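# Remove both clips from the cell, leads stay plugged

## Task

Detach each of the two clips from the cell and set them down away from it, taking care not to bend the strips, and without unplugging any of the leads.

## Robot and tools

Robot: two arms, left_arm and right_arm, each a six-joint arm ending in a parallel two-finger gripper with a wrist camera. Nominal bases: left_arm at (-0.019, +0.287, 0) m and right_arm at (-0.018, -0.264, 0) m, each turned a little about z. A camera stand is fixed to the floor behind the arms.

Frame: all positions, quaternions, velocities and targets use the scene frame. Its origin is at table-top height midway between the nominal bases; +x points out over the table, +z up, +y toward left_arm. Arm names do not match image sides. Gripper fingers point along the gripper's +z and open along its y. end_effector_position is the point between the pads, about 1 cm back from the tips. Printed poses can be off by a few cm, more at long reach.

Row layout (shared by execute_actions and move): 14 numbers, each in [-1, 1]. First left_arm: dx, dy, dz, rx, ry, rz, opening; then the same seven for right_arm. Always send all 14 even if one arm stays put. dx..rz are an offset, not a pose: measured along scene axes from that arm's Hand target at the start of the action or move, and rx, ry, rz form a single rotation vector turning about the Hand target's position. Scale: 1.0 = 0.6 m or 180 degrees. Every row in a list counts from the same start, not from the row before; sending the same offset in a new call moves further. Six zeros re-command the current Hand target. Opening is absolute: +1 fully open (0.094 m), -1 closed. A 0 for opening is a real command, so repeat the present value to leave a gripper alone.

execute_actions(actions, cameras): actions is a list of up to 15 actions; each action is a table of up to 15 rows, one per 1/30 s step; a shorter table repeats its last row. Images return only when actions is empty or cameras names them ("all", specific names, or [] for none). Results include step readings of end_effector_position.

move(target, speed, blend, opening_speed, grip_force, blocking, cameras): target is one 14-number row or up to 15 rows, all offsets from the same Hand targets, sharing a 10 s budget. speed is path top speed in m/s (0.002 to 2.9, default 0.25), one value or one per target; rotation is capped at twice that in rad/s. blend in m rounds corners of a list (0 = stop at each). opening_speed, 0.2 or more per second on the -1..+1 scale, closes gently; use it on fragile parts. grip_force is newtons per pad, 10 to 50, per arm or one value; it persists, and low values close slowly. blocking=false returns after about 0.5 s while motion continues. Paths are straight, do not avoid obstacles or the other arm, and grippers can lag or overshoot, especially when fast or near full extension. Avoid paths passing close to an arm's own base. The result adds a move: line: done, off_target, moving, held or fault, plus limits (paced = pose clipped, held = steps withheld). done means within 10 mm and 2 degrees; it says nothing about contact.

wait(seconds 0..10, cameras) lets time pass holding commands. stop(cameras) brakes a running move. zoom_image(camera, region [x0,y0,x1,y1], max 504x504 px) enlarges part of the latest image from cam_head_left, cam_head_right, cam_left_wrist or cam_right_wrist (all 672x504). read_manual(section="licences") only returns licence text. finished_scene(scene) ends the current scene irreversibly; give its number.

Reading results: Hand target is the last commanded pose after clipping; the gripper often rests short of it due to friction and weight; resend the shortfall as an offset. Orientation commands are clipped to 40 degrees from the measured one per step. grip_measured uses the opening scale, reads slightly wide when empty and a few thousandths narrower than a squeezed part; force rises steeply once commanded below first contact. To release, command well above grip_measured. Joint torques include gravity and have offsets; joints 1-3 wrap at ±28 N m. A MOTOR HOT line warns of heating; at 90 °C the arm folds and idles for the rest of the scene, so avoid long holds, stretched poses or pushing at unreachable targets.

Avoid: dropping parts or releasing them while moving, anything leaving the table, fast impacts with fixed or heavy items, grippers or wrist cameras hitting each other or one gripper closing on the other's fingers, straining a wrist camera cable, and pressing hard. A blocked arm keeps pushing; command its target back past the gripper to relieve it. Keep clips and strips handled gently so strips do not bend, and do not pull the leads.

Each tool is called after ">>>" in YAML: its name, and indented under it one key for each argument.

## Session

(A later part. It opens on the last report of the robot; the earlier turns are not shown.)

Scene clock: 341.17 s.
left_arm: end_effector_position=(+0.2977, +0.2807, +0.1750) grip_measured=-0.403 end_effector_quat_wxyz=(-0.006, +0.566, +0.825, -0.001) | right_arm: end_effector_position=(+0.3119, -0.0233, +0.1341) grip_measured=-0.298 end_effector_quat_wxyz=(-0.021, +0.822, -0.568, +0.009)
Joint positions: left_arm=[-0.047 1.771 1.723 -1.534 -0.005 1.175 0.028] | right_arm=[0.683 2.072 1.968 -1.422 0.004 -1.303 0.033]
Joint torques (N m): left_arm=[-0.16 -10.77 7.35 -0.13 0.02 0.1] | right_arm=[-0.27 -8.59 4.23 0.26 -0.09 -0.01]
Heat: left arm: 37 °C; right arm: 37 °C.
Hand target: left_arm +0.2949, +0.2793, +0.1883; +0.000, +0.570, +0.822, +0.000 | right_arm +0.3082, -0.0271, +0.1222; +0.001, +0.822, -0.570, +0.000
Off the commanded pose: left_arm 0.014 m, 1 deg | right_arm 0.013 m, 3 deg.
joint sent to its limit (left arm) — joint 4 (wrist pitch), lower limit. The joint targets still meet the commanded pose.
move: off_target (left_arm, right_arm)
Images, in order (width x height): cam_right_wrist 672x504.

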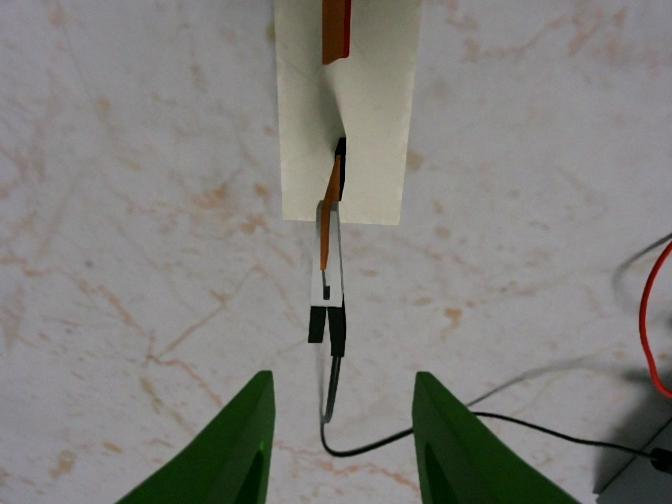

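>>> move:
  target: [0,0,0,0,0,0,-0.4,-0.007,-0.0023,-0.027,0,0,0,-0.3]
  cameras: ["cam_right_wrist"]
  speed: 0.1

Scene clock: 346.40 s.
left_arm: end_effector_position=(+0.2977, +0.2807, +0.1750) grip_measured=-0.403 end_effector_quat_wxyz=(-0.006, +0.566, +0.825, -0.001) | right_arm: end_effector_position=(+0.3093, -0.0252, +0.1092) grip_measured=-0.298 end_effector_quat_wxyz=(-0.010, +0.823, -0.568, +0.006)
Joint positions: left_arm=[-0.047 1.771 1.723 -1.534 -0.005 1.175 0.028] | right_arm=[0.683 2.072 1.87 -1.345 0.004 -1.303 0.033]
Joint torques (N m): left_arm=[-0.13 -10.73 7.31 -0.13 0.01 0.11] | right_arm=[0.01 -10.19 4.15 0.19 -0.08 0.02]
Heat: left arm: 37 °C; right arm: 37 °C.
Hand target: left_arm +0.2949, +0.2793, +0.1883; +0.000, +0.570, +0.822, +0.000 | right_arm +0.3041, -0.0284, +0.1060; +0.000, +0.822, -0.570, +0.000
Off the commanded pose: left_arm 0.014 m, 1 deg | right_arm 0.007 m, 1 deg.
joint sent to its limit (left arm) — joint 4 (wrist pitch), lower limit. The joint targets still meet the commanded pose.
move: off_target (left_arm)
Images, in order (width x height): cam_right_wrist 672x504.

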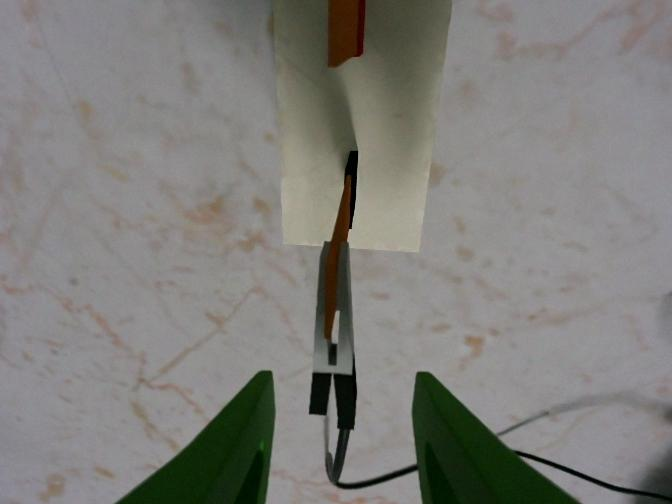

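>>> move:
  target: [0,0,0,0,0,0,-0.4,0,0,0,-0.005,0.007,0,-0.5]
  cameras: ["cam_right_wrist"]
  speed: 0.1

>>> zoom_image:
  camera: "cam_right_wrist"
  region: [200, 200, 500, 500]

Scene clock: 358.63 s.
left_arm: end_effector_position=(+0.2977, +0.2807, +0.1750) grip_measured=-0.403 end_effector_quat_wxyz=(-0.006, +0.566, +0.825, -0.001) | right_arm: end_effector_position=(+0.3070, -0.0269, +0.1120) grip_measured=-0.498 end_effector_quat_wxyz=(-0.005, +0.823, -0.568, +0.004)
Joint positions: left_arm=[-0.047 1.771 1.723 -1.534 -0.005 1.175 0.028] | right_arm=[0.683 2.072 1.881 -1.367 0.004 -1.303 0.024]
Joint torques (N m): left_arm=[-0.09 -10.71 7.35 -0.13 0.02 0.11] | right_arm=[0.01 -8.2 6.46 0.06 -0.09 0.03]
Heat: left arm: 37 °C; right arm: 36 °C.
Hand target: left_arm +0.2949, +0.2793, +0.1883; +0.000, +0.570, +0.822, +0.000 | right_arm +0.3041, -0.0285, +0.1060; +0.013, +0.822, -0.570, -0.005
Off the commanded pose: left_arm 0.014 m, 1 deg | right_arm 0.007 m, 2 deg.
joint sent to its limit (left arm) — joint 4 (wrist pitch), lower limit. The joint targets still meet the commanded pose.
move: off_target (left_arm)
Images, in order (width x height): cam_right_wrist 672x504.

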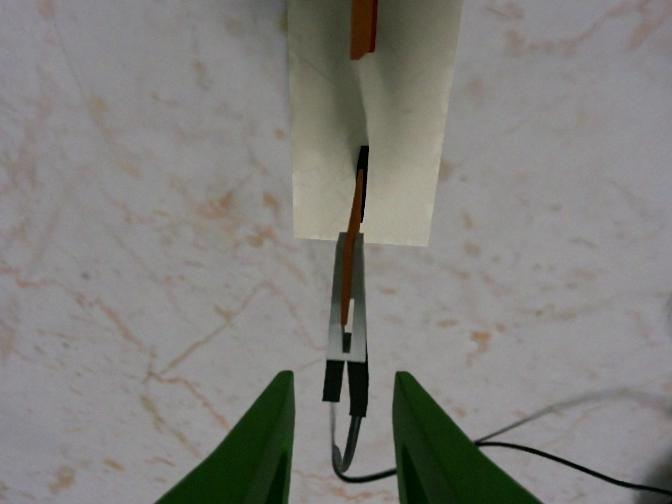

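Scaled by 1.680.

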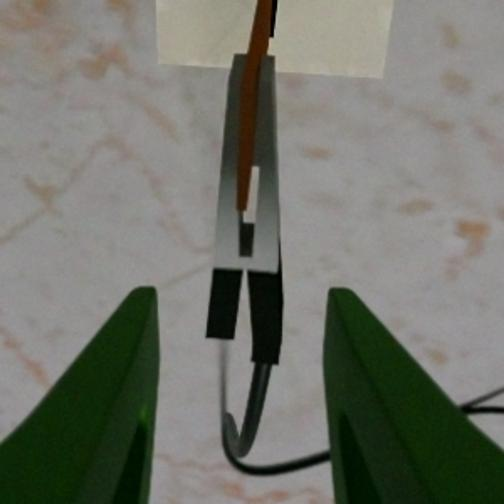

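>>> move:
  target: [0,0,0,0,0,0,-0.4,0.003,0.001,-0.010,0,0,-0.011,-0.6]
  cameras: ["cam_right_wrist"]
  speed: 0.1

>>> zoom_image:
  camera: "cam_right_wrist"
  region: [200, 200, 500, 500]

Scene clock: 365.97 s.
left_arm: end_effector_position=(+0.2977, +0.2807, +0.1750) grip_measured=-0.403 end_effector_quat_wxyz=(-0.006, +0.566, +0.825, -0.001) | right_arm: end_effector_position=(+0.3072, -0.0268, +0.1088) grip_measured=-0.598 end_effector_quat_wxyz=(-0.002, +0.815, -0.580, +0.003)
Joint positions: left_arm=[-0.047 1.771 1.723 -1.534 -0.005 1.175 0.028] | right_arm=[0.683 2.08 1.881 -1.366 0.004 -1.274 0.019]
Joint torques (N m): left_arm=[-0.12 -10.73 7.38 -0.12 0.02 0.11] | right_arm=[-0.09 -8.29 5.49 0.18 -0.1 0.07]
Heat: left arm: 37 °C; right arm: 36 °C.
Hand target: left_arm +0.2949, +0.2793, +0.1883; +0.000, +0.570, +0.822, +0.000 | right_arm +0.3059, -0.0278, +0.1000; +0.013, +0.812, -0.584, -0.005
Off the commanded pose: left_arm 0.014 m, 1 deg | right_arm 0.009 m, 2 deg.
joint sent to its limit (left arm) — joint 4 (wrist pitch), lower limit. The joint targets still meet the commanded pose.
move: off_target (left_arm)
Images, in order (width x height): cam_right_wrist 672x504.

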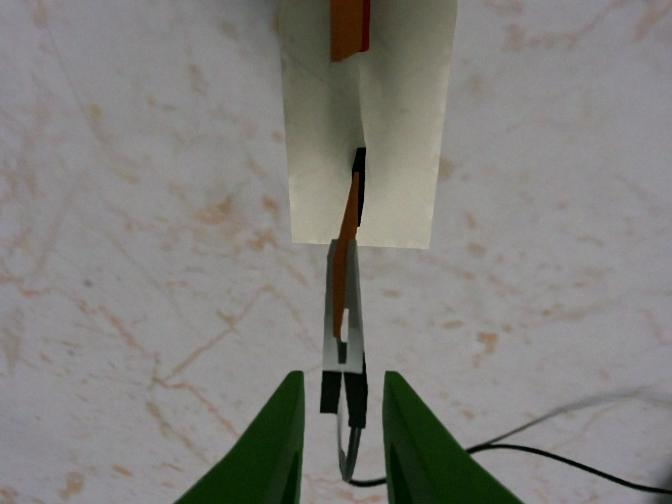

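Scaled by 1.680.

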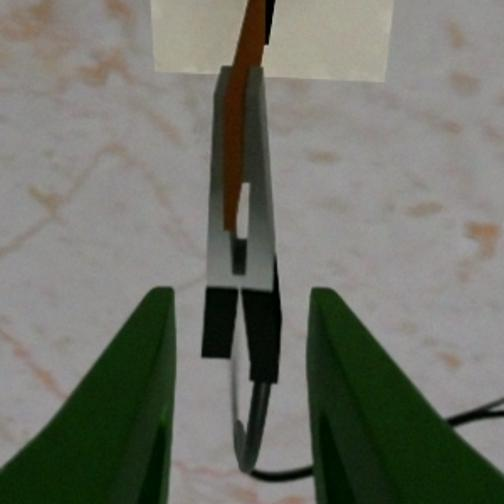

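>>> move:
  target: [0,0,0,0,0,0,-0.4,0.0058,-0.0090,0,0,0,0,-0.6]
  cameras: ["cam_right_wrist"]
  speed: 0.1

>>> zoom_image:
  camera: "cam_right_wrist"
  region: [200, 200, 500, 500]

Scene clock: 379.23 s.
left_arm: end_effector_position=(+0.2977, +0.2807, +0.1750) grip_measured=-0.403 end_effector_quat_wxyz=(-0.006, +0.566, +0.825, -0.001) | right_arm: end_effector_position=(+0.3104, -0.0311, +0.1088) grip_measured=-0.598 end_effector_quat_wxyz=(-0.002, +0.811, -0.585, +0.003)
Joint positions: left_arm=[-0.047 1.771 1.723 -1.534 -0.005 1.175 0.028] | right_arm=[0.669 2.08 1.881 -1.365 0.004 -1.276 0.019]
Joint torques (N m): left_arm=[-0.1 -10.71 7.35 -0.14 0.01 0.11] | right_arm=[-0.36 -8.39 5.29 0.21 -0.09 -0.08]
Heat: left arm: 37 °C; right arm: 35 °C.
Hand target: left_arm +0.2949, +0.2793, +0.1883; +0.000, +0.570, +0.822, +0.000 | right_arm +0.3094, -0.0333, +0.1000; +0.013, +0.812, -0.584, -0.005
Off the commanded pose: left_arm 0.014 m, 1 deg | right_arm 0.009 m, 2 deg.
joint sent to its limit (left arm) — joint 4 (wrist pitch), lower limit. The joint targets still meet the commanded pose.
move: off_target (left_arm)
Images, in order (width x height): cam_right_wrist 672x504.

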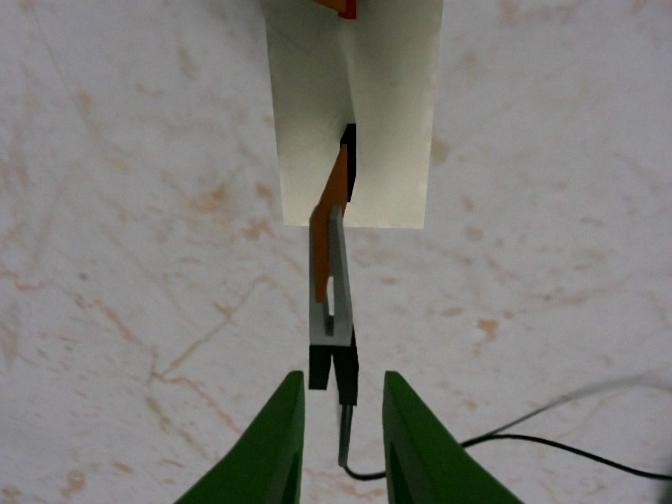

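Scaled by 1.680.

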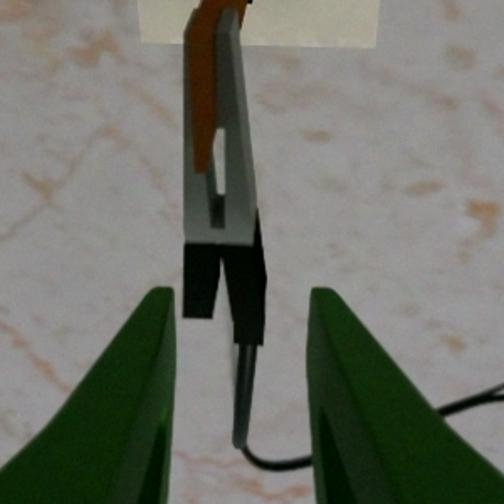

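>>> move:
  target: [0,0,0,0,0,0,-0.4,-0.0105,0.0045,0,-0.003,0.0045,0.004,-0.6]
  cameras: ["cam_right_wrist"]
  speed: 0.1

>>> zoom_image:
  camera: "cam_right_wrist"
  region: [200, 200, 500, 500]

Scene clock: 388.97 s.
left_arm: end_effector_position=(+0.2977, +0.2807, +0.1750) grip_measured=-0.403 end_effector_quat_wxyz=(-0.006, +0.566, +0.825, -0.001) | right_arm: end_effector_position=(+0.3103, -0.0311, +0.1088) grip_measured=-0.598 end_effector_quat_wxyz=(-0.002, +0.811, -0.585, +0.003)
Joint positions: left_arm=[-0.047 1.771 1.723 -1.534 -0.005 1.175 0.028] | right_arm=[0.669 2.08 1.881 -1.366 0.004 -1.276 0.019]
Joint torques (N m): left_arm=[-0.17 -10.73 7.35 -0.14 0.02 0.11] | right_arm=[0.76 -8.29 5.7 0.04 -0.06 -0.06]
Heat: left arm: 37 °C; right arm: 35 °C.
Hand target: left_arm +0.2949, +0.2793, +0.1883; +0.000, +0.570, +0.822, +0.000 | right_arm +0.3031, -0.0306, +0.1000; +0.021, +0.815, -0.579, -0.008
Off the commanded pose: left_arm 0.014 m, 1 deg | right_arm 0.011 m, 3 deg.
joint sent to its limit (left arm) — joint 4 (wrist pitch), lower limit. The joint targets still meet the commanded pose.
move: off_target (left_arm, right_arm)
Images, in order (width x height): cam_right_wrist 672x504.

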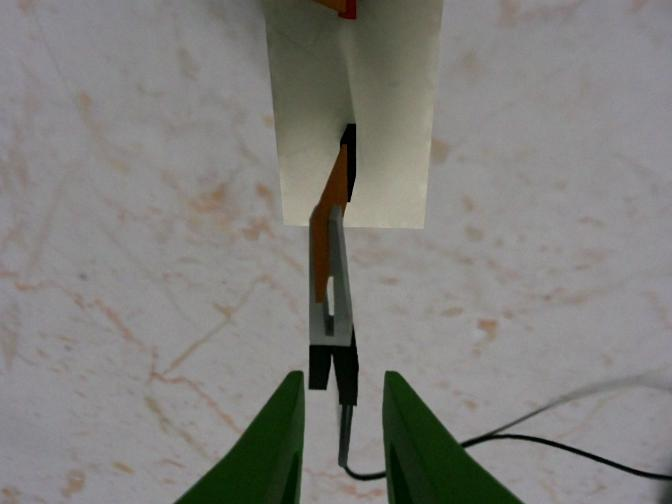

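Scaled by 1.680.

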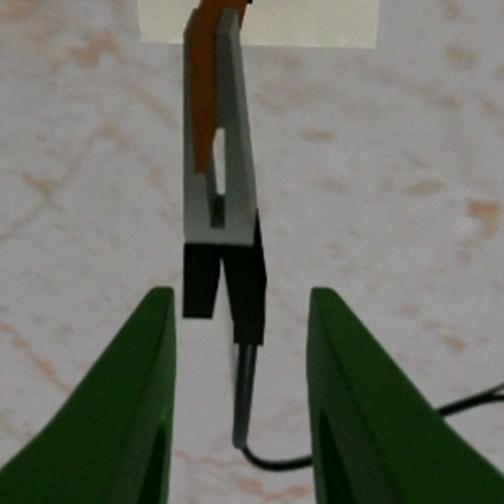

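>>> move:
  target: [0,0,0,0,0,0,-0.4,-0.004,0.0012,0,-0.003,0.0042,0.002,-0.6]
  cameras: ["cam_right_wrist"]
  speed: 0.1

>>> zoom_image:
  camera: "cam_right_wrist"
  region: [200, 200, 500, 500]

Scene clock: 393.50 s.
left_arm: end_effector_position=(+0.2977, +0.2807, +0.1750) grip_measured=-0.403 end_effector_quat_wxyz=(-0.006, +0.566, +0.825, -0.001) | right_arm: end_effector_position=(+0.3055, -0.0310, +0.1054) grip_measured=-0.598 end_effector_quat_wxyz=(+0.011, +0.813, -0.582, -0.002)
Joint positions: left_arm=[-0.047 1.771 1.723 -1.534 -0.005 1.175 0.028] | right_arm=[0.677 2.093 1.887 -1.386 0.004 -1.276 0.019]
Joint torques (N m): left_arm=[-0.13 -10.74 7.35 -0.13 0.01 0.1] | right_arm=[0.64 -8.36 6.45 0 -0.08 -0.06]
Heat: left arm: 37 °C; right arm: 35 °C.
Hand target: left_arm +0.2949, +0.2793, +0.1883; +0.000, +0.570, +0.822, +0.000 | right_arm +0.3007, -0.0298, +0.1000; +0.029, +0.817, -0.576, -0.010
Off the commanded pose: left_arm 0.014 m, 1 deg | right_arm 0.007 m, 2 deg.
joint sent to its limit (left arm) — joint 4 (wrist pitch), lower limit. The joint targets still meet the commanded pose.
move: off_target (left_arm)
Images, in order (width x height): cam_right_wrist 672x504.

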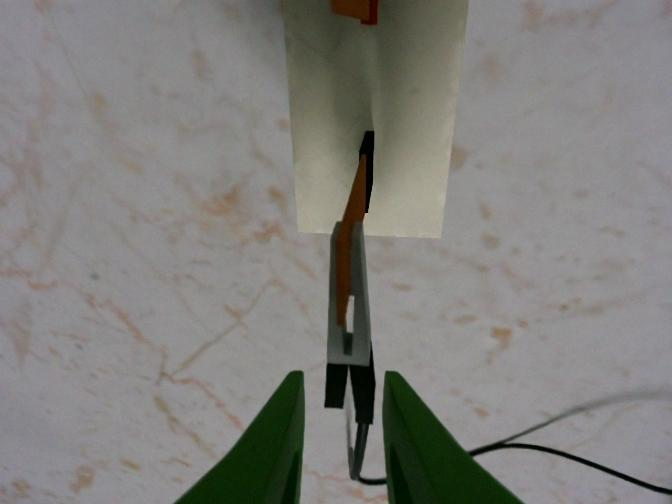

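Scaled by 1.680.

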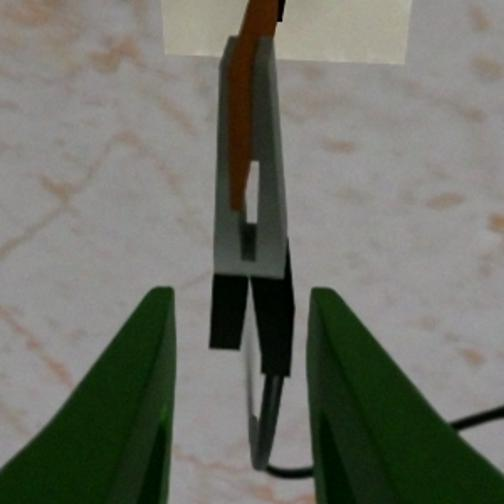

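>>> move:
  target: [0,0,0,0,0,0,-0.4,0.003,0.002,0,0.0025,-0.0035,0,-0.65]
  cameras: ["cam_right_wrist"]
  speed: 0.1

>>> zoom_image:
  camera: "cam_right_wrist"
  region: [200, 200, 500, 500]

Scene clock: 403.57 s.
left_arm: end_effector_position=(+0.2977, +0.2807, +0.1750) grip_measured=-0.403 end_effector_quat_wxyz=(-0.006, +0.566, +0.825, -0.001) | right_arm: end_effector_position=(+0.3057, -0.0309, +0.1054) grip_measured=-0.648 end_effector_quat_wxyz=(+0.011, +0.813, -0.582, -0.001)
Joint positions: left_arm=[-0.047 1.771 1.723 -1.534 -0.005 1.175 0.028] | right_arm=[0.677 2.093 1.887 -1.385 0.004 -1.276 0.017]
Joint torques (N m): left_arm=[-0.13 -10.76 7.31 -0.14 0.02 0.11] | right_arm=[0.7 -8.69 5.89 0.11 -0.1 -0.06]
Heat: left arm: 37 °C; right arm: 35 °C.
Hand target: left_arm +0.2949, +0.2793, +0.1883; +0.000, +0.570, +0.822, +0.000 | right_arm +0.3025, -0.0287, +0.1000; +0.022, +0.817, -0.576, -0.008
Off the commanded pose: left_arm 0.014 m, 1 deg | right_arm 0.007 m, 2 deg.
joint sent to its limit (left arm) — joint 4 (wrist pitch), lower limit. The joint targets still meet the commanded pose.
move: off_target (left_arm)
Images, in order (width x height): cam_right_wrist 672x504.

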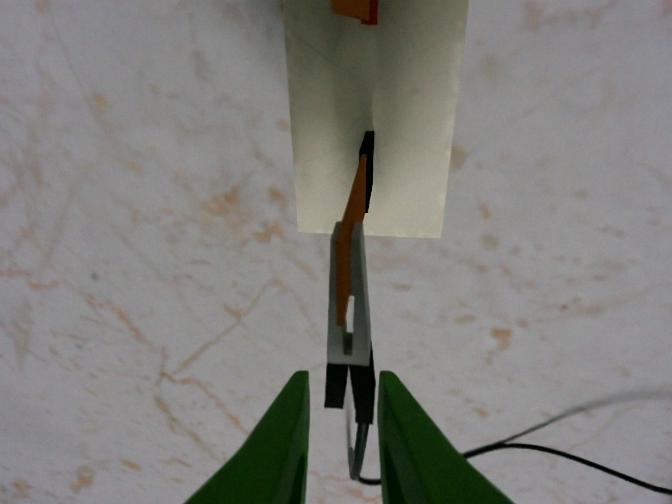

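Scaled by 1.680.

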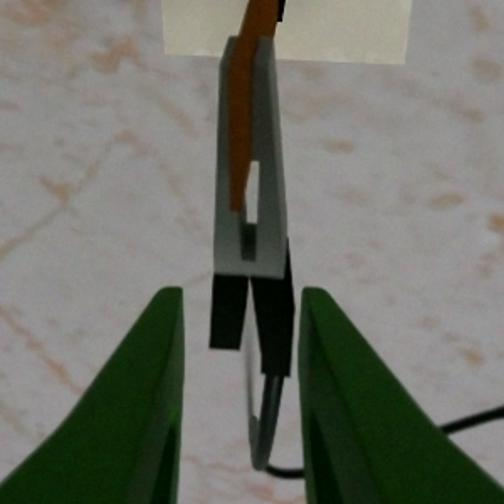

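>>> move:
  target: [0,0,0,0,0,0,-0.4,0.002,0.001,0,0.003,-0.0042,0,-0.65]
  cameras: ["cam_right_wrist"]
  speed: 0.1

>>> zoom_image:
  camera: "cam_right_wrist"
  region: [200, 200, 500, 500]

Scene clock: 407.90 s.
left_arm: end_effector_position=(+0.2977, +0.2807, +0.1750) grip_measured=-0.403 end_effector_quat_wxyz=(-0.006, +0.566, +0.825, -0.001) | right_arm: end_effector_position=(+0.3091, -0.0284, +0.1053) grip_measured=-0.648 end_effector_quat_wxyz=(+0.003, +0.813, -0.582, +0.001)
Joint positions: left_arm=[-0.047 1.771 1.723 -1.534 -0.005 1.175 0.028] | right_arm=[0.677 2.093 1.887 -1.368 0.004 -1.276 0.017]
Joint torques (N m): left_arm=[-0.13 -10.71 7.3 -0.13 0.02 0.11] | right_arm=[0.62 -9.55 4.64 0.19 -0.09 -0.08]
Heat: left arm: 38 °C; right arm: 34 °C.
Hand target: left_arm +0.2949, +0.2793, +0.1883; +0.000, +0.570, +0.822, +0.000 | right_arm +0.3036, -0.0281, +0.1000; +0.015, +0.817, -0.576, -0.006
Off the commanded pose: left_arm 0.014 m, 1 deg | right_arm 0.008 m, 2 deg.
joint sent to its limit (left arm) — joint 4 (wrist pitch), lower limit. The joint targets still meet the commanded pose.
move: off_target (left_arm)
Images, in order (width x height): cam_right_wrist 672x504.

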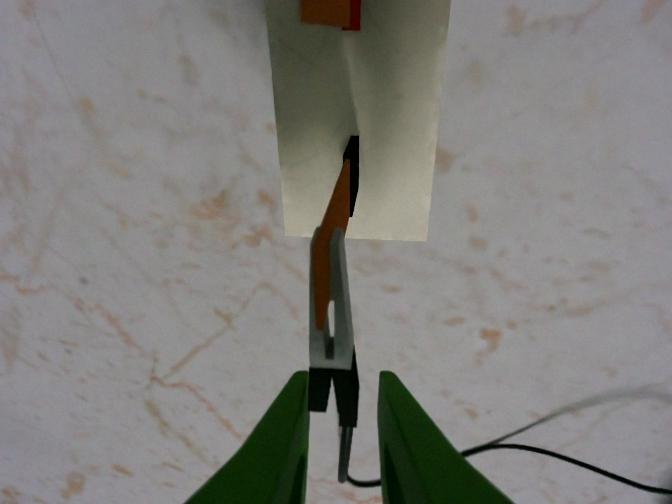

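Scaled by 1.680.

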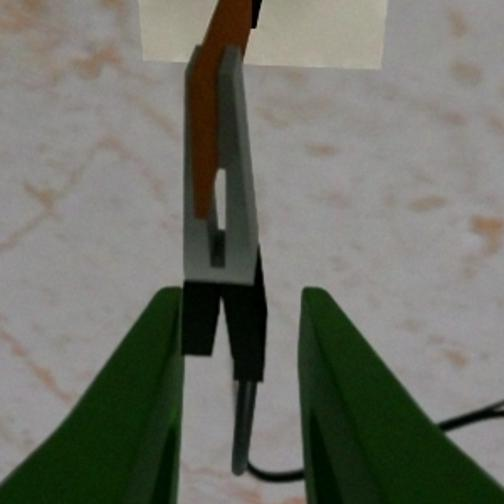

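>>> move:
  target: [0,0,0,0,0,0,-0.4,-0.0033,-0.002,0,-0.0040,0.0055,0,-0.63]
  cameras: ["cam_right_wrist"]
  speed: 0.1

>>> zoom_image:
  camera: "cam_right_wrist"
  region: [200, 200, 500, 500]

Scene clock: 420.00 s.
left_arm: end_effector_position=(+0.2977, +0.2807, +0.1750) grip_measured=-0.403 end_effector_quat_wxyz=(-0.006, +0.566, +0.825, -0.001) | right_arm: end_effector_position=(+0.3075, -0.0295, +0.1053) grip_measured=-0.632 end_effector_quat_wxyz=(+0.006, +0.813, -0.582, +0.000)
Joint positions: left_arm=[-0.047 1.771 1.723 -1.534 -0.005 1.175 0.028] | right_arm=[0.677 2.093 1.887 -1.376 0.004 -1.276 0.017]
Joint torques (N m): left_arm=[-0.13 -10.73 7.32 -0.13 0.02 0.1] | right_arm=[0.64 -8.72 6.02 0.04 -0.1 -0.06]
Heat: left arm: 38 °C; right arm: 34 °C.
Hand target: left_arm +0.2949, +0.2793, +0.1883; +0.000, +0.570, +0.822, +0.000 | right_arm +0.3017, -0.0293, +0.1000; +0.025, +0.817, -0.576, -0.009
Off the commanded pose: left_arm 0.014 m, 1 deg | right_arm 0.008 m, 3 deg.
joint sent to its limit (left arm) — joint 4 (wrist pitch), lower limit. The joint targets still meet the commanded pose.
move: off_target (left_arm, right_arm)
Images, in order (width x height): cam_right_wrist 672x504.

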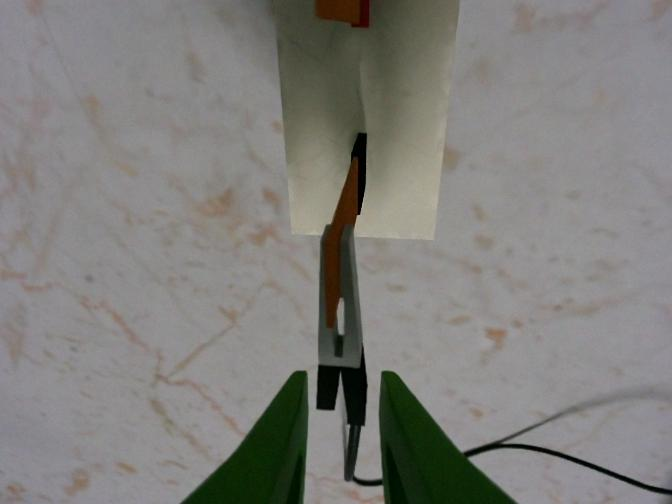

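Scaled by 1.680.

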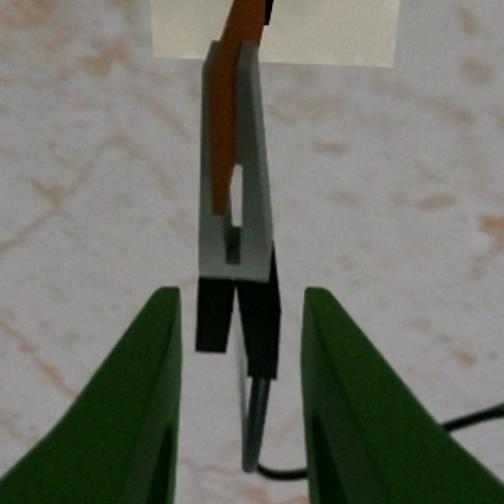

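>>> move:
  target: [0,0,0,0,0,0,-0.4,0,0,0,0,0,0,-0.77]
  cameras: ["cam_right_wrist"]
  opening_speed: 0.2

>>> zoom_image:
  camera: "cam_right_wrist"
  region: [200, 200, 500, 500]

Scene clock: 424.97 s.
left_arm: end_effector_position=(+0.2977, +0.2807, +0.1750) grip_measured=-0.403 end_effector_quat_wxyz=(-0.006, +0.566, +0.825, -0.001) | right_arm: end_effector_position=(+0.3074, -0.0296, +0.1053) grip_measured=-0.768 end_effector_quat_wxyz=(+0.007, +0.813, -0.582, +0.000)
Joint positions: left_arm=[-0.047 1.771 1.723 -1.534 -0.005 1.175 0.028] | right_arm=[0.677 2.093 1.887 -1.377 0.004 -1.276 0.011]
Joint torques (N m): left_arm=[-0.14 -10.71 7.35 -0.14 0.02 0.1] | right_arm=[0.64 -8.61 6.02 0.02 -0.09 -0.07]
Heat: left arm: 38 °C; right arm: 34 °C.
Hand target: left_arm +0.2949, +0.2793, +0.1883; +0.000, +0.570, +0.822, +0.000 | right_arm +0.3017, -0.0293, +0.1000; +0.025, +0.817, -0.576, -0.009
Off the commanded pose: left_arm 0.014 m, 1 deg | right_arm 0.008 m, 2 deg.
joint sent to its limit (left arm) — joint 4 (wrist pitch), lower limit. The joint targets still meet the commanded pose.
move: off_target (left_arm)
Images, in order (width x height): cam_right_wrist 672x504.

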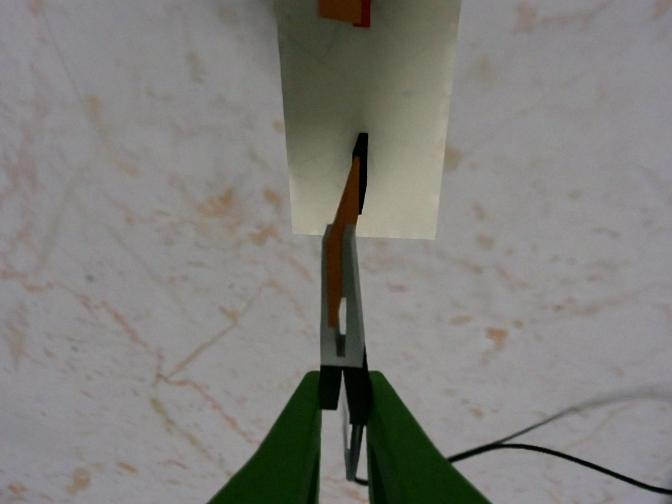

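Scaled by 1.680.

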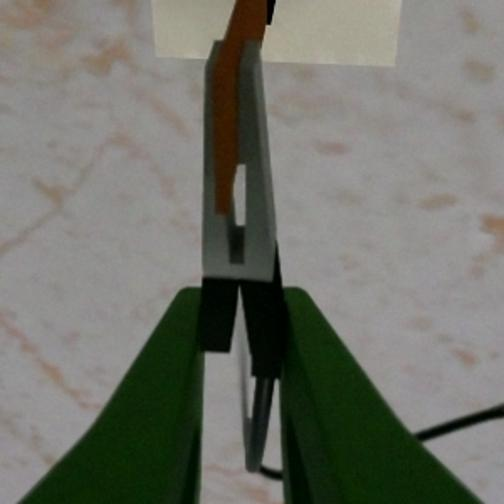

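>>> move:
  target: [0,0,0,0,0,0,-0.4,0,0,0,0,0,0,-0.805]
  cameras: ["cam_right_wrist"]
  opening_speed: 0.2

>>> zoom_image:
  camera: "cam_right_wrist"
  region: [200, 200, 500, 500]

Scene clock: 428.40 s.
left_arm: end_effector_position=(+0.2977, +0.2807, +0.1750) grip_measured=-0.403 end_effector_quat_wxyz=(-0.006, +0.566, +0.825, -0.001) | right_arm: end_effector_position=(+0.3071, -0.0298, +0.1053) grip_measured=-0.801 end_effector_quat_wxyz=(+0.007, +0.813, -0.582, +0.000)
Joint positions: left_arm=[-0.047 1.771 1.723 -1.534 -0.005 1.175 0.028] | right_arm=[0.677 2.093 1.887 -1.378 0.004 -1.276 0.009]
Joint torques (N m): left_arm=[-0.1 -10.71 7.36 -0.14 0 0.12] | right_arm=[0.64 -8.58 6.09 0.04 -0.1 -0.06]
Heat: left arm: 38 °C; right arm: 34 °C.
Hand target: left_arm +0.2949, +0.2793, +0.1883; +0.000, +0.570, +0.822, +0.000 | right_arm +0.3017, -0.0293, +0.1000; +0.025, +0.817, -0.576, -0.009
Off the commanded pose: left_arm 0.014 m, 1 deg | right_arm 0.008 m, 2 deg.
joint sent to its limit (left arm) — joint 4 (wrist pitch), lower limit. The joint targets still meet the commanded pose.
move: off_target (left_arm)
Images, in order (width x height): cam_right_wrist 672x504.

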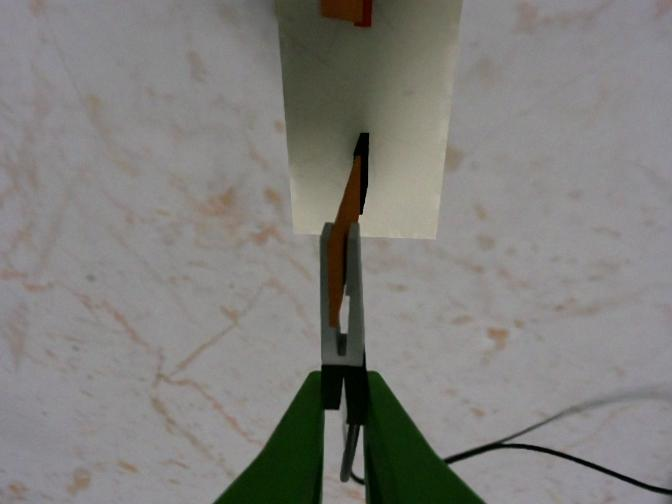

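Scaled by 1.680.

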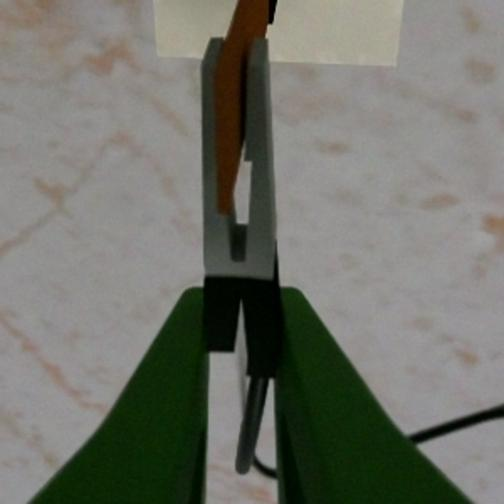

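>>> move:
  target: [0,0,0,0,0,0,-0.4,0,0,0,0,0,0,-0.835]
  cameras: ["cam_right_wrist"]
  opening_speed: 0.2

>>> zoom_image:
  camera: "cam_right_wrist"
  region: [200, 200, 500, 500]

Scene clock: 436.63 s.
left_arm: end_effector_position=(+0.2977, +0.2807, +0.1750) grip_measured=-0.403 end_effector_quat_wxyz=(-0.006, +0.566, +0.825, -0.001) | right_arm: end_effector_position=(+0.3071, -0.0298, +0.1053) grip_measured=-0.830 end_effector_quat_wxyz=(+0.007, +0.813, -0.582, +0.000)
Joint positions: left_arm=[-0.047 1.771 1.723 -1.534 -0.005 1.175 0.028] | right_arm=[0.677 2.093 1.887 -1.378 0.004 -1.276 0.008]
Joint torques (N m): left_arm=[-0.14 -10.73 7.34 -0.13 0.02 0.11] | right_arm=[0.66 -8.65 5.96 0.03 -0.1 -0.07]
Heat: left arm: 38 °C; right arm: 34 °C.
Hand target: left_arm +0.2949, +0.2793, +0.1883; +0.000, +0.570, +0.822, +0.000 | right_arm +0.3017, -0.0293, +0.1000; +0.025, +0.817, -0.576, -0.009
Off the commanded pose: left_arm 0.014 m, 1 deg | right_arm 0.008 m, 2 deg.
joint sent to its limit (left arm) — joint 4 (wrist pitch), lower limit. The joint targets still meet the commanded pose.
move: off_target (left_arm)
Images, in order (width x height): cam_right_wrist 672x504.

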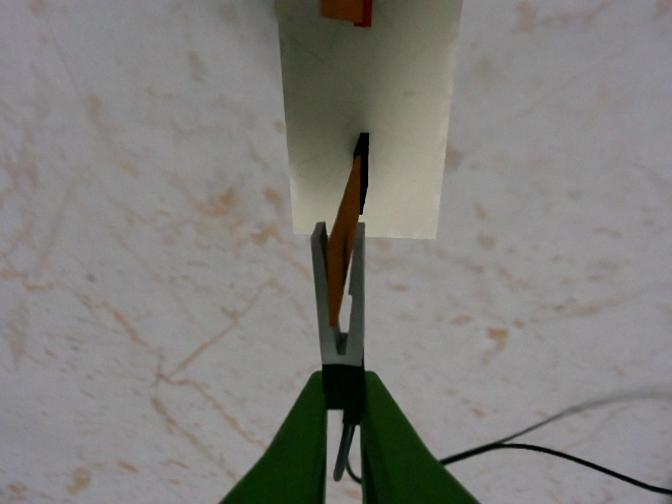

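Scaled by 1.680.

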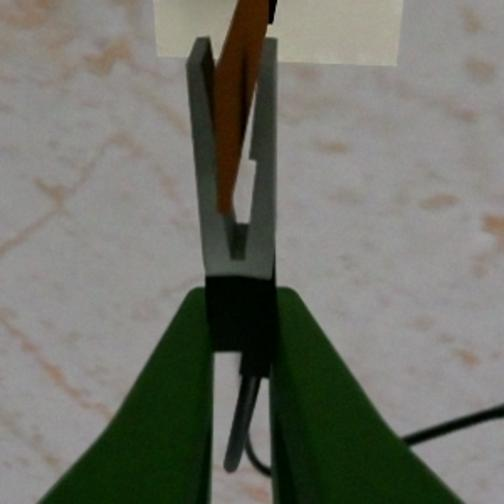

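>>> move:
  target: [0,0,0,0,0,0,-0.4,0,0,0.02,0.003,-0.004,0,-0.835]
  cameras: ["cam_right_wrist"]
  speed: 0.05

Scene clock: 461.50 s.
left_arm: end_effector_position=(+0.2977, +0.2807, +0.1750) grip_measured=-0.403 end_effector_quat_wxyz=(-0.006, +0.566, +0.825, -0.001) | right_arm: end_effector_position=(+0.3064, -0.0303, +0.1102) grip_measured=-0.830 end_effector_quat_wxyz=(+0.008, +0.813, -0.582, -0.001)
Joint positions: left_arm=[-0.047 1.771 1.723 -1.534 -0.005 1.175 0.028] | right_arm=[0.677 2.093 1.906 -1.4 0.004 -1.276 0.008]
Joint torques (N m): left_arm=[-0.13 -10.74 7.31 -0.13 0.01 0.11] | right_arm=[0.68 -9.72 6.35 0.02 -0.09 -0.08]
Heat: left arm: 38 °C; right arm: 34 °C.
Hand target: left_arm +0.2949, +0.2793, +0.1883; +0.000, +0.570, +0.822, +0.000 | right_arm +0.3016, -0.0293, +0.1120; +0.017, +0.817, -0.576, -0.007
Off the commanded pose: left_arm 0.014 m, 1 deg | right_arm 0.005 m, 1 deg.
joint sent to its limit (left arm) — joint 4 (wrist pitch), lower limit. The joint targets still meet the commanded pose.
move: off_target (left_arm)
Images, in order (width x height): cam_right_wrist 672x504.

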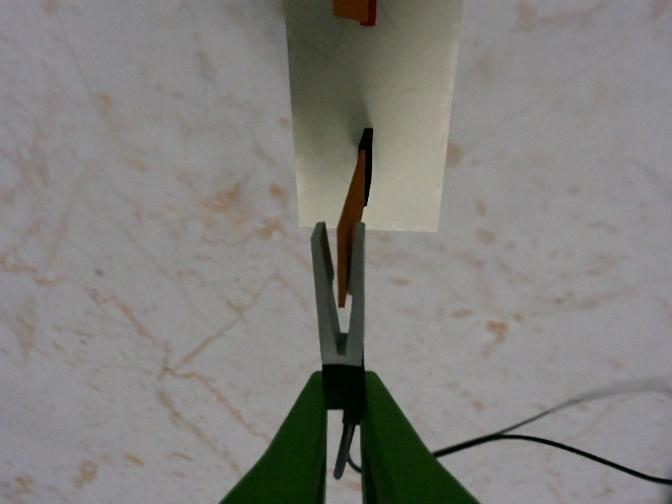

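>>> move:
  target: [0,0,0,0,0,0,-0.4,0.004,0.0015,0.03,0.001,-0.001,0,-0.835]
  cameras: ["cam_right_wrist"]
  speed: 0.05

Scene clock: 465.73 s.
left_arm: end_effector_position=(+0.2977, +0.2807, +0.1750) grip_measured=-0.403 end_effector_quat_wxyz=(-0.006, +0.566, +0.825, -0.001) | right_arm: end_effector_position=(+0.3087, -0.0287, +0.1343) grip_measured=-0.831 end_effector_quat_wxyz=(-0.001, +0.813, -0.582, +0.003)
Joint positions: left_arm=[-0.047 1.771 1.723 -1.534 -0.005 1.175 0.028] | right_arm=[0.677 2.093 2.002 -1.475 0.004 -1.276 0.008]
Joint torques (N m): left_arm=[-0.16 -10.74 7.32 -0.15 0.01 0.11] | right_arm=[0.5 -8.61 6.31 0.07 -0.09 -0.07]
Heat: left arm: 38 °C; right arm: 34 °C.
Hand target: left_arm +0.2949, +0.2793, +0.1883; +0.000, +0.570, +0.822, +0.000 | right_arm +0.3040, -0.0284, +0.1300; +0.015, +0.817, -0.576, -0.006
Off the commanded pose: left_arm 0.014 m, 1 deg | right_arm 0.006 m, 2 deg.
joint sent to its limit (left arm) — joint 4 (wrist pitch), lower limit. The joint targets still meet the commanded pose.
move: off_target (left_arm)
Images, in order (width x height): cam_right_wrist 672x504.

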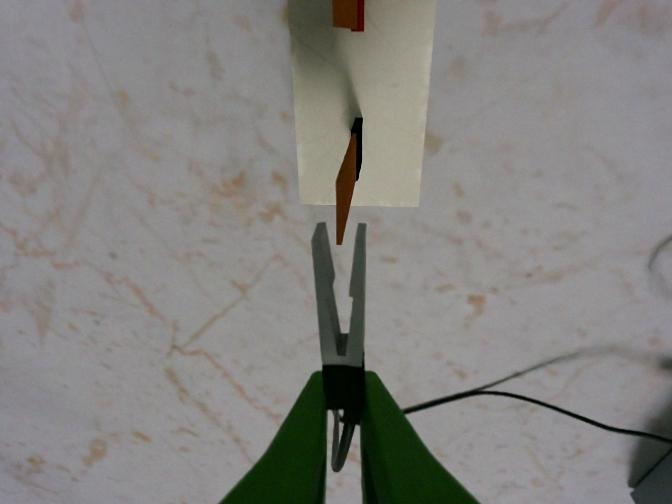

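>>> move:
  target:
    - [0,0,0,0,0,0,-0.4,0.0,-0.05,0.04,0,0,0,-0.835]
    - [0,0,0,0,0,0,-0.4,0,-0.21,-0.03,0,0,0,-0.835]
    - [0,0,0,0,0,0,-0.4,0,-0.22,-0.15,0,0,0,-0.835]
  cameras: ["cam_right_wrist","cam_head_right"]
  speed: 0.15
  blend: [0.02,0.02,0]

Scene clock: 473.13 s.
left_arm: end_effector_position=(+0.2977, +0.2807, +0.1750) grip_measured=-0.403 end_effector_quat_wxyz=(-0.006, +0.566, +0.825, -0.001) | right_arm: end_effector_position=(+0.3110, -0.1566, +0.0451) grip_measured=-0.831 end_effector_quat_wxyz=(+0.004, +0.817, -0.577, +0.006)
Joint positions: left_arm=[-0.047 1.771 1.723 -1.534 -0.005 1.175 0.028] | right_arm=[0.373 1.895 1.361 -1.035 0.014 -1.591 0.008]
Joint torques (N m): left_arm=[-0.1 -10.7 7.38 -0.13 0.01 0.1] | right_arm=[-0.44 -8.02 4.03 0.17 -0.1 -0.09]
Heat: left arm: 38 °C; right arm: 33 °C.
Hand target: left_arm +0.2949, +0.2793, +0.1883; +0.000, +0.570, +0.822, +0.000 | right_arm +0.3041, -0.1605, +0.0400; +0.015, +0.817, -0.576, -0.006
Off the commanded pose: left_arm 0.014 m, 1 deg | right_arm 0.009 m, 2 deg.
joint sent to its limit (left arm) — joint 4 (wrist pitch), lower limit. The joint targets still meet the commanded pose.
move: off_target (left_arm); blend cut to 0.0192 m at target 1
Images, in order (width x height): cam_head_right 672x504, cam_right_wrist 672x504.

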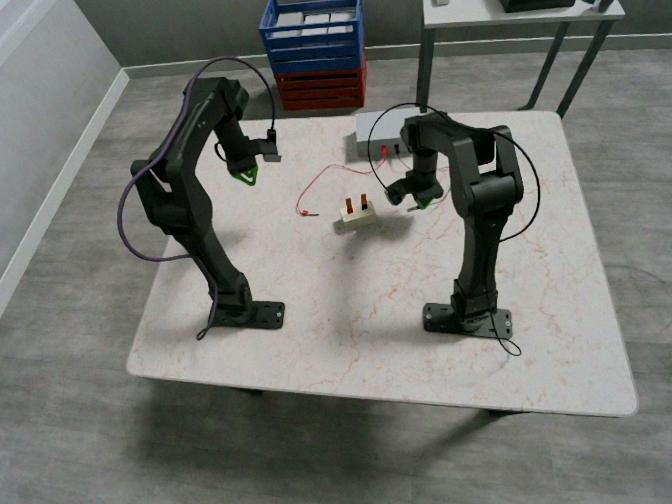

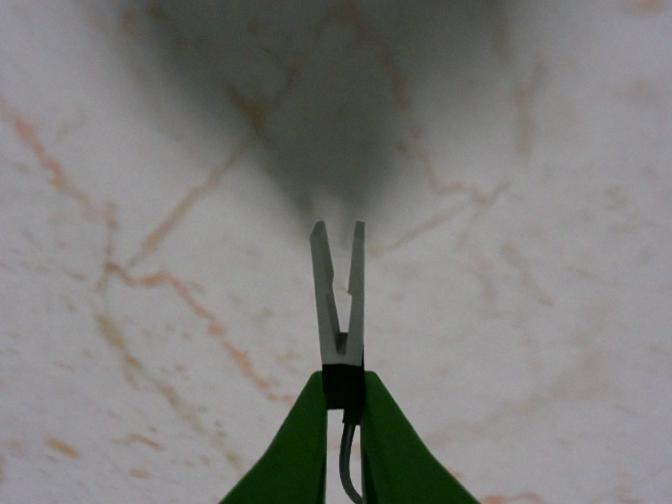

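>>> move:
  target: [0,0,0,0,0,0,-0.4,0,-0.005,-0.033,0,0,0,-0.835]
  cameras: ["cam_right_wrist"]
  speed: 0.06

Scene clock: 478.63 s.
left_arm: end_effector_position=(+0.2977, +0.2807, +0.1750) grip_measured=-0.403 end_effector_quat_wxyz=(-0.006, +0.566, +0.825, -0.001) | right_arm: end_effector_position=(+0.3130, -0.1590, +0.0313) grip_measured=-0.831 end_effector_quat_wxyz=(-0.003, +0.817, -0.577, +0.011)
Joint positions: left_arm=[-0.047 1.771 1.723 -1.534 -0.005 1.175 0.028] | right_arm=[0.364 1.9 1.309 -0.961 0.014 -1.6 0.008]
Joint torques (N m): left_arm=[-0.12 -10.69 7.34 -0.13 0.02 0.1] | right_arm=[-0.44 -6.79 3.92 0.23 -0.09 -0.07]
Heat: left arm: 38 °C; right arm: 33 °C.
Hand target: left_arm +0.2949, +0.2793, +0.1883; +0.000, +0.570, +0.822, +0.000 | right_arm +0.3041, -0.1634, +0.0202; +0.015, +0.817, -0.576, -0.006
Off the commanded pose: left_arm 0.014 m, 1 deg | right_arm 0.015 m, 3 deg.
joint sent to its limit (left arm) — joint 4 (wrist pitch), lower limit. The joint targets still meet the commanded pose.
move: off_target (left_arm, right_arm)
Images, in order (width x height): cam_right_wrist 672x504.

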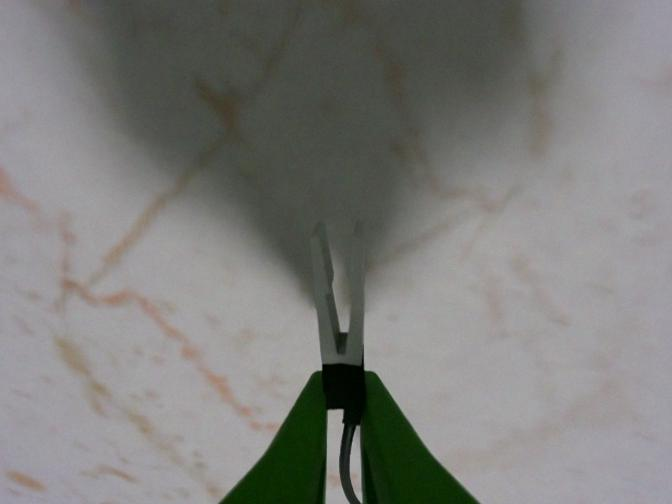

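>>> move:
  target: [0,0,0,0,0,0,-0.4,0,0,-0.015,0,0,0,-0.835]
  cameras: ["cam_right_wrist"]
  speed: 0.04

>>> move:
  target: [0,0,0,0,0,0,-0.4,0,0,-0.011,0,0,0,-0.835]
  cameras: ["cam_right_wrist"]
  speed: 0.04

Scene clock: 482.97 s.
left_arm: end_effector_position=(+0.2977, +0.2807, +0.1750) grip_measured=-0.403 end_effector_quat_wxyz=(-0.006, +0.566, +0.825, -0.001) | right_arm: end_effector_position=(+0.3133, -0.1589, +0.0222) grip_measured=-0.831 end_effector_quat_wxyz=(-0.003, +0.817, -0.577, +0.011)
Joint positions: left_arm=[-0.047 1.771 1.723 -1.534 -0.005 1.175 0.028] | right_arm=[0.364 1.914 1.289 -0.928 0.014 -1.6 0.008]
Joint torques (N m): left_arm=[-0.14 -10.71 7.31 -0.13 0.02 0.11] | right_arm=[-0.46 -6.9 3.81 0.24 -0.1 -0.08]
Heat: left arm: 38 °C; right arm: 33 °C.
Hand target: left_arm +0.2949, +0.2793, +0.1883; +0.000, +0.570, +0.822, +0.000 | right_arm +0.3041, -0.1634, +0.0112; +0.015, +0.817, -0.576, -0.006
Off the commanded pose: left_arm 0.014 m, 1 deg | right_arm 0.015 m, 3 deg.
joint sent to its limit (left arm) — joint 4 (wrist pitch), lower limit. The joint targets still meet the commanded pose.
move: off_target (left_arm, right_arm)
Images, in order (width x height): cam_right_wrist 672x504.

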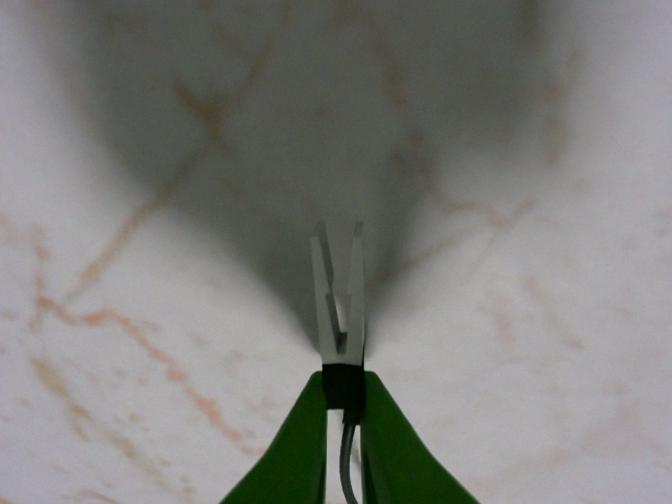

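Scene clock: 483.87 s.
left_arm: end_effector_position=(+0.2977, +0.2807, +0.1750) grip_measured=-0.403 end_effector_quat_wxyz=(-0.006, +0.566, +0.825, -0.001) | right_arm: end_effector_position=(+0.3136, -0.1588, +0.0158) grip_measured=-0.831 end_effector_quat_wxyz=(-0.004, +0.817, -0.577, +0.011)
Joint positions: left_arm=[-0.047 1.771 1.723 -1.534 -0.005 1.175 0.028] | right_arm=[0.364 1.924 1.276 -0.903 0.014 -1.6 0.008]
Joint torques (N m): left_arm=[-0.17 -10.71 7.32 -0.13 0.01 0.11] | right_arm=[-0.55 -6.93 3.74 0.19 -0.08 -0.07]
Heat: left arm: 38 °C; right arm: 33 °C.
Hand target: left_arm +0.2949, +0.2793, +0.1883; +0.000, +0.570, +0.822, +0.000 | right_arm +0.3042, -0.1634, +0.0047; +0.015, +0.817, -0.576, -0.006
Off the commanded pose: left_arm 0.014 m, 1 deg | right_arm 0.015 m, 3 deg.
joint sent to its limit (left arm) — joint 4 (wrist pitch), lower limit. The joint targets still meet the commanded pose.
move: off_target (left_arm, right_arm)
Images, in order (width x height): cam_right_wrist 672x504.

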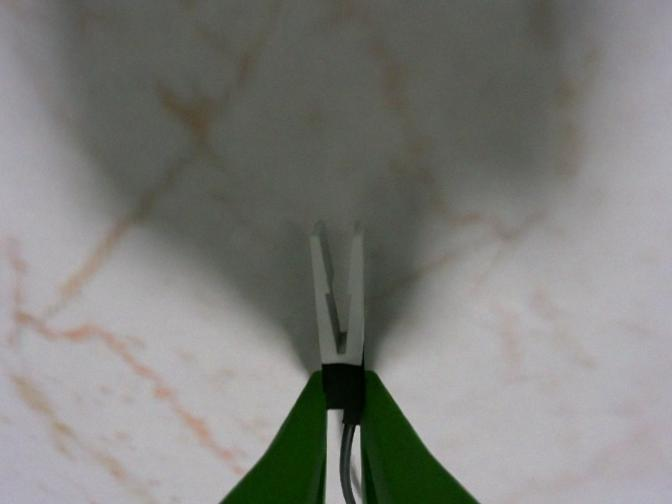

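Shadows converging; a bit further.

>>> move:
  target: [0,0,0,0,0,0,-0.4,0,0,-0.009,0,0,0,-0.835]
  cameras: ["cam_right_wrist"]
  speed: 0.03

>>> move:
  target: [0,0,0,0,0,0,-0.4,0,0,-0.006,0,0,0,-0.835]
  cameras: ["cam_right_wrist"]
  speed: 0.03

Scene clock: 491.73 s.
left_arm: end_effector_position=(+0.2977, +0.2807, +0.1750) grip_measured=-0.403 end_effector_quat_wxyz=(-0.006, +0.566, +0.825, -0.001) | right_arm: end_effector_position=(+0.3136, -0.1588, +0.0125) grip_measured=-0.831 end_effector_quat_wxyz=(-0.004, +0.817, -0.577, +0.012)
Joint positions: left_arm=[-0.047 1.771 1.723 -1.534 -0.005 1.175 0.028] | right_arm=[0.364 1.928 1.267 -0.89 0.014 -1.6 0.008]
Joint torques (N m): left_arm=[-0.12 -10.69 7.35 -0.14 0.01 0.11] | right_arm=[-0.5 -6.54 3.54 0.3 -0.08 -0.08]
Heat: left arm: 38 °C; right arm: 32 °C.
Hand target: left_arm +0.2949, +0.2793, +0.1883; +0.000, +0.570, +0.822, +0.000 | right_arm +0.3041, -0.1634, -0.0008; +0.015, +0.817, -0.576, -0.006
Off the commanded pose: left_arm 0.014 m, 1 deg | right_arm 0.017 m, 3 deg.
joint sent to its limit (left arm) — joint 4 (wrist pitch), lower limit. The joint targets still meet the commanded pose.
move: off_target (left_arm, right_arm)
Images, in order (width x height): cam_right_wrist 672x504.

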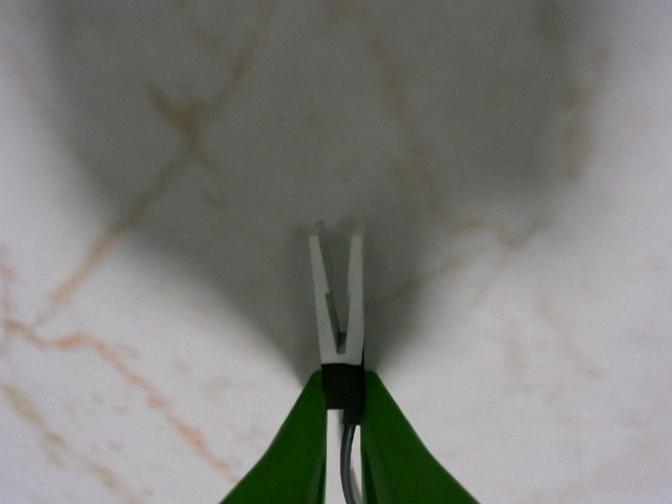

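Scene clock: 492.43 s.
left_arm: end_effector_position=(+0.2977, +0.2807, +0.1750) grip_measured=-0.403 end_effector_quat_wxyz=(-0.006, +0.566, +0.825, -0.001) | right_arm: end_effector_position=(+0.3136, -0.1588, +0.0124) grip_measured=-0.831 end_effector_quat_wxyz=(-0.004, +0.817, -0.577, +0.012)
Joint positions: left_arm=[-0.047 1.771 1.723 -1.534 -0.005 1.175 0.028] | right_arm=[0.364 1.928 1.266 -0.889 0.014 -1.6 0.008]
Joint torques (N m): left_arm=[-0.14 -10.73 7.34 -0.13 0.02 0.1] | right_arm=[-0.51 -6.24 3.08 0.38 -0.11 -0.06]
Heat: left arm: 38 °C; right arm: 32 °C.
Hand target: left_arm +0.2949, +0.2793, +0.1883; +0.000, +0.570, +0.822, +0.000 | right_arm +0.3041, -0.1634, -0.0043; +0.015, +0.817, -0.576, -0.006
Off the commanded pose: left_arm 0.014 m, 1 deg | right_arm 0.020 m, 3 deg.
joint sent to its limit (left arm) — joint 4 (wrist pitch), lower limit. The joint targets still meet the commanded pose.
move: off_target (left_arm, right_arm)
Images, in order (width x height): cam_right_wrist 672x504.

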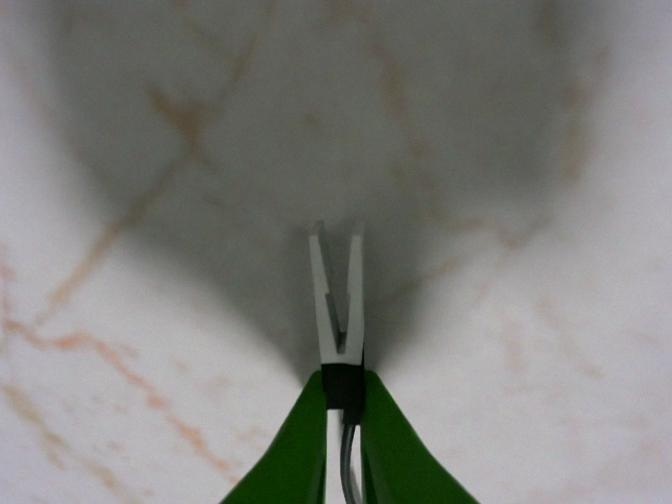

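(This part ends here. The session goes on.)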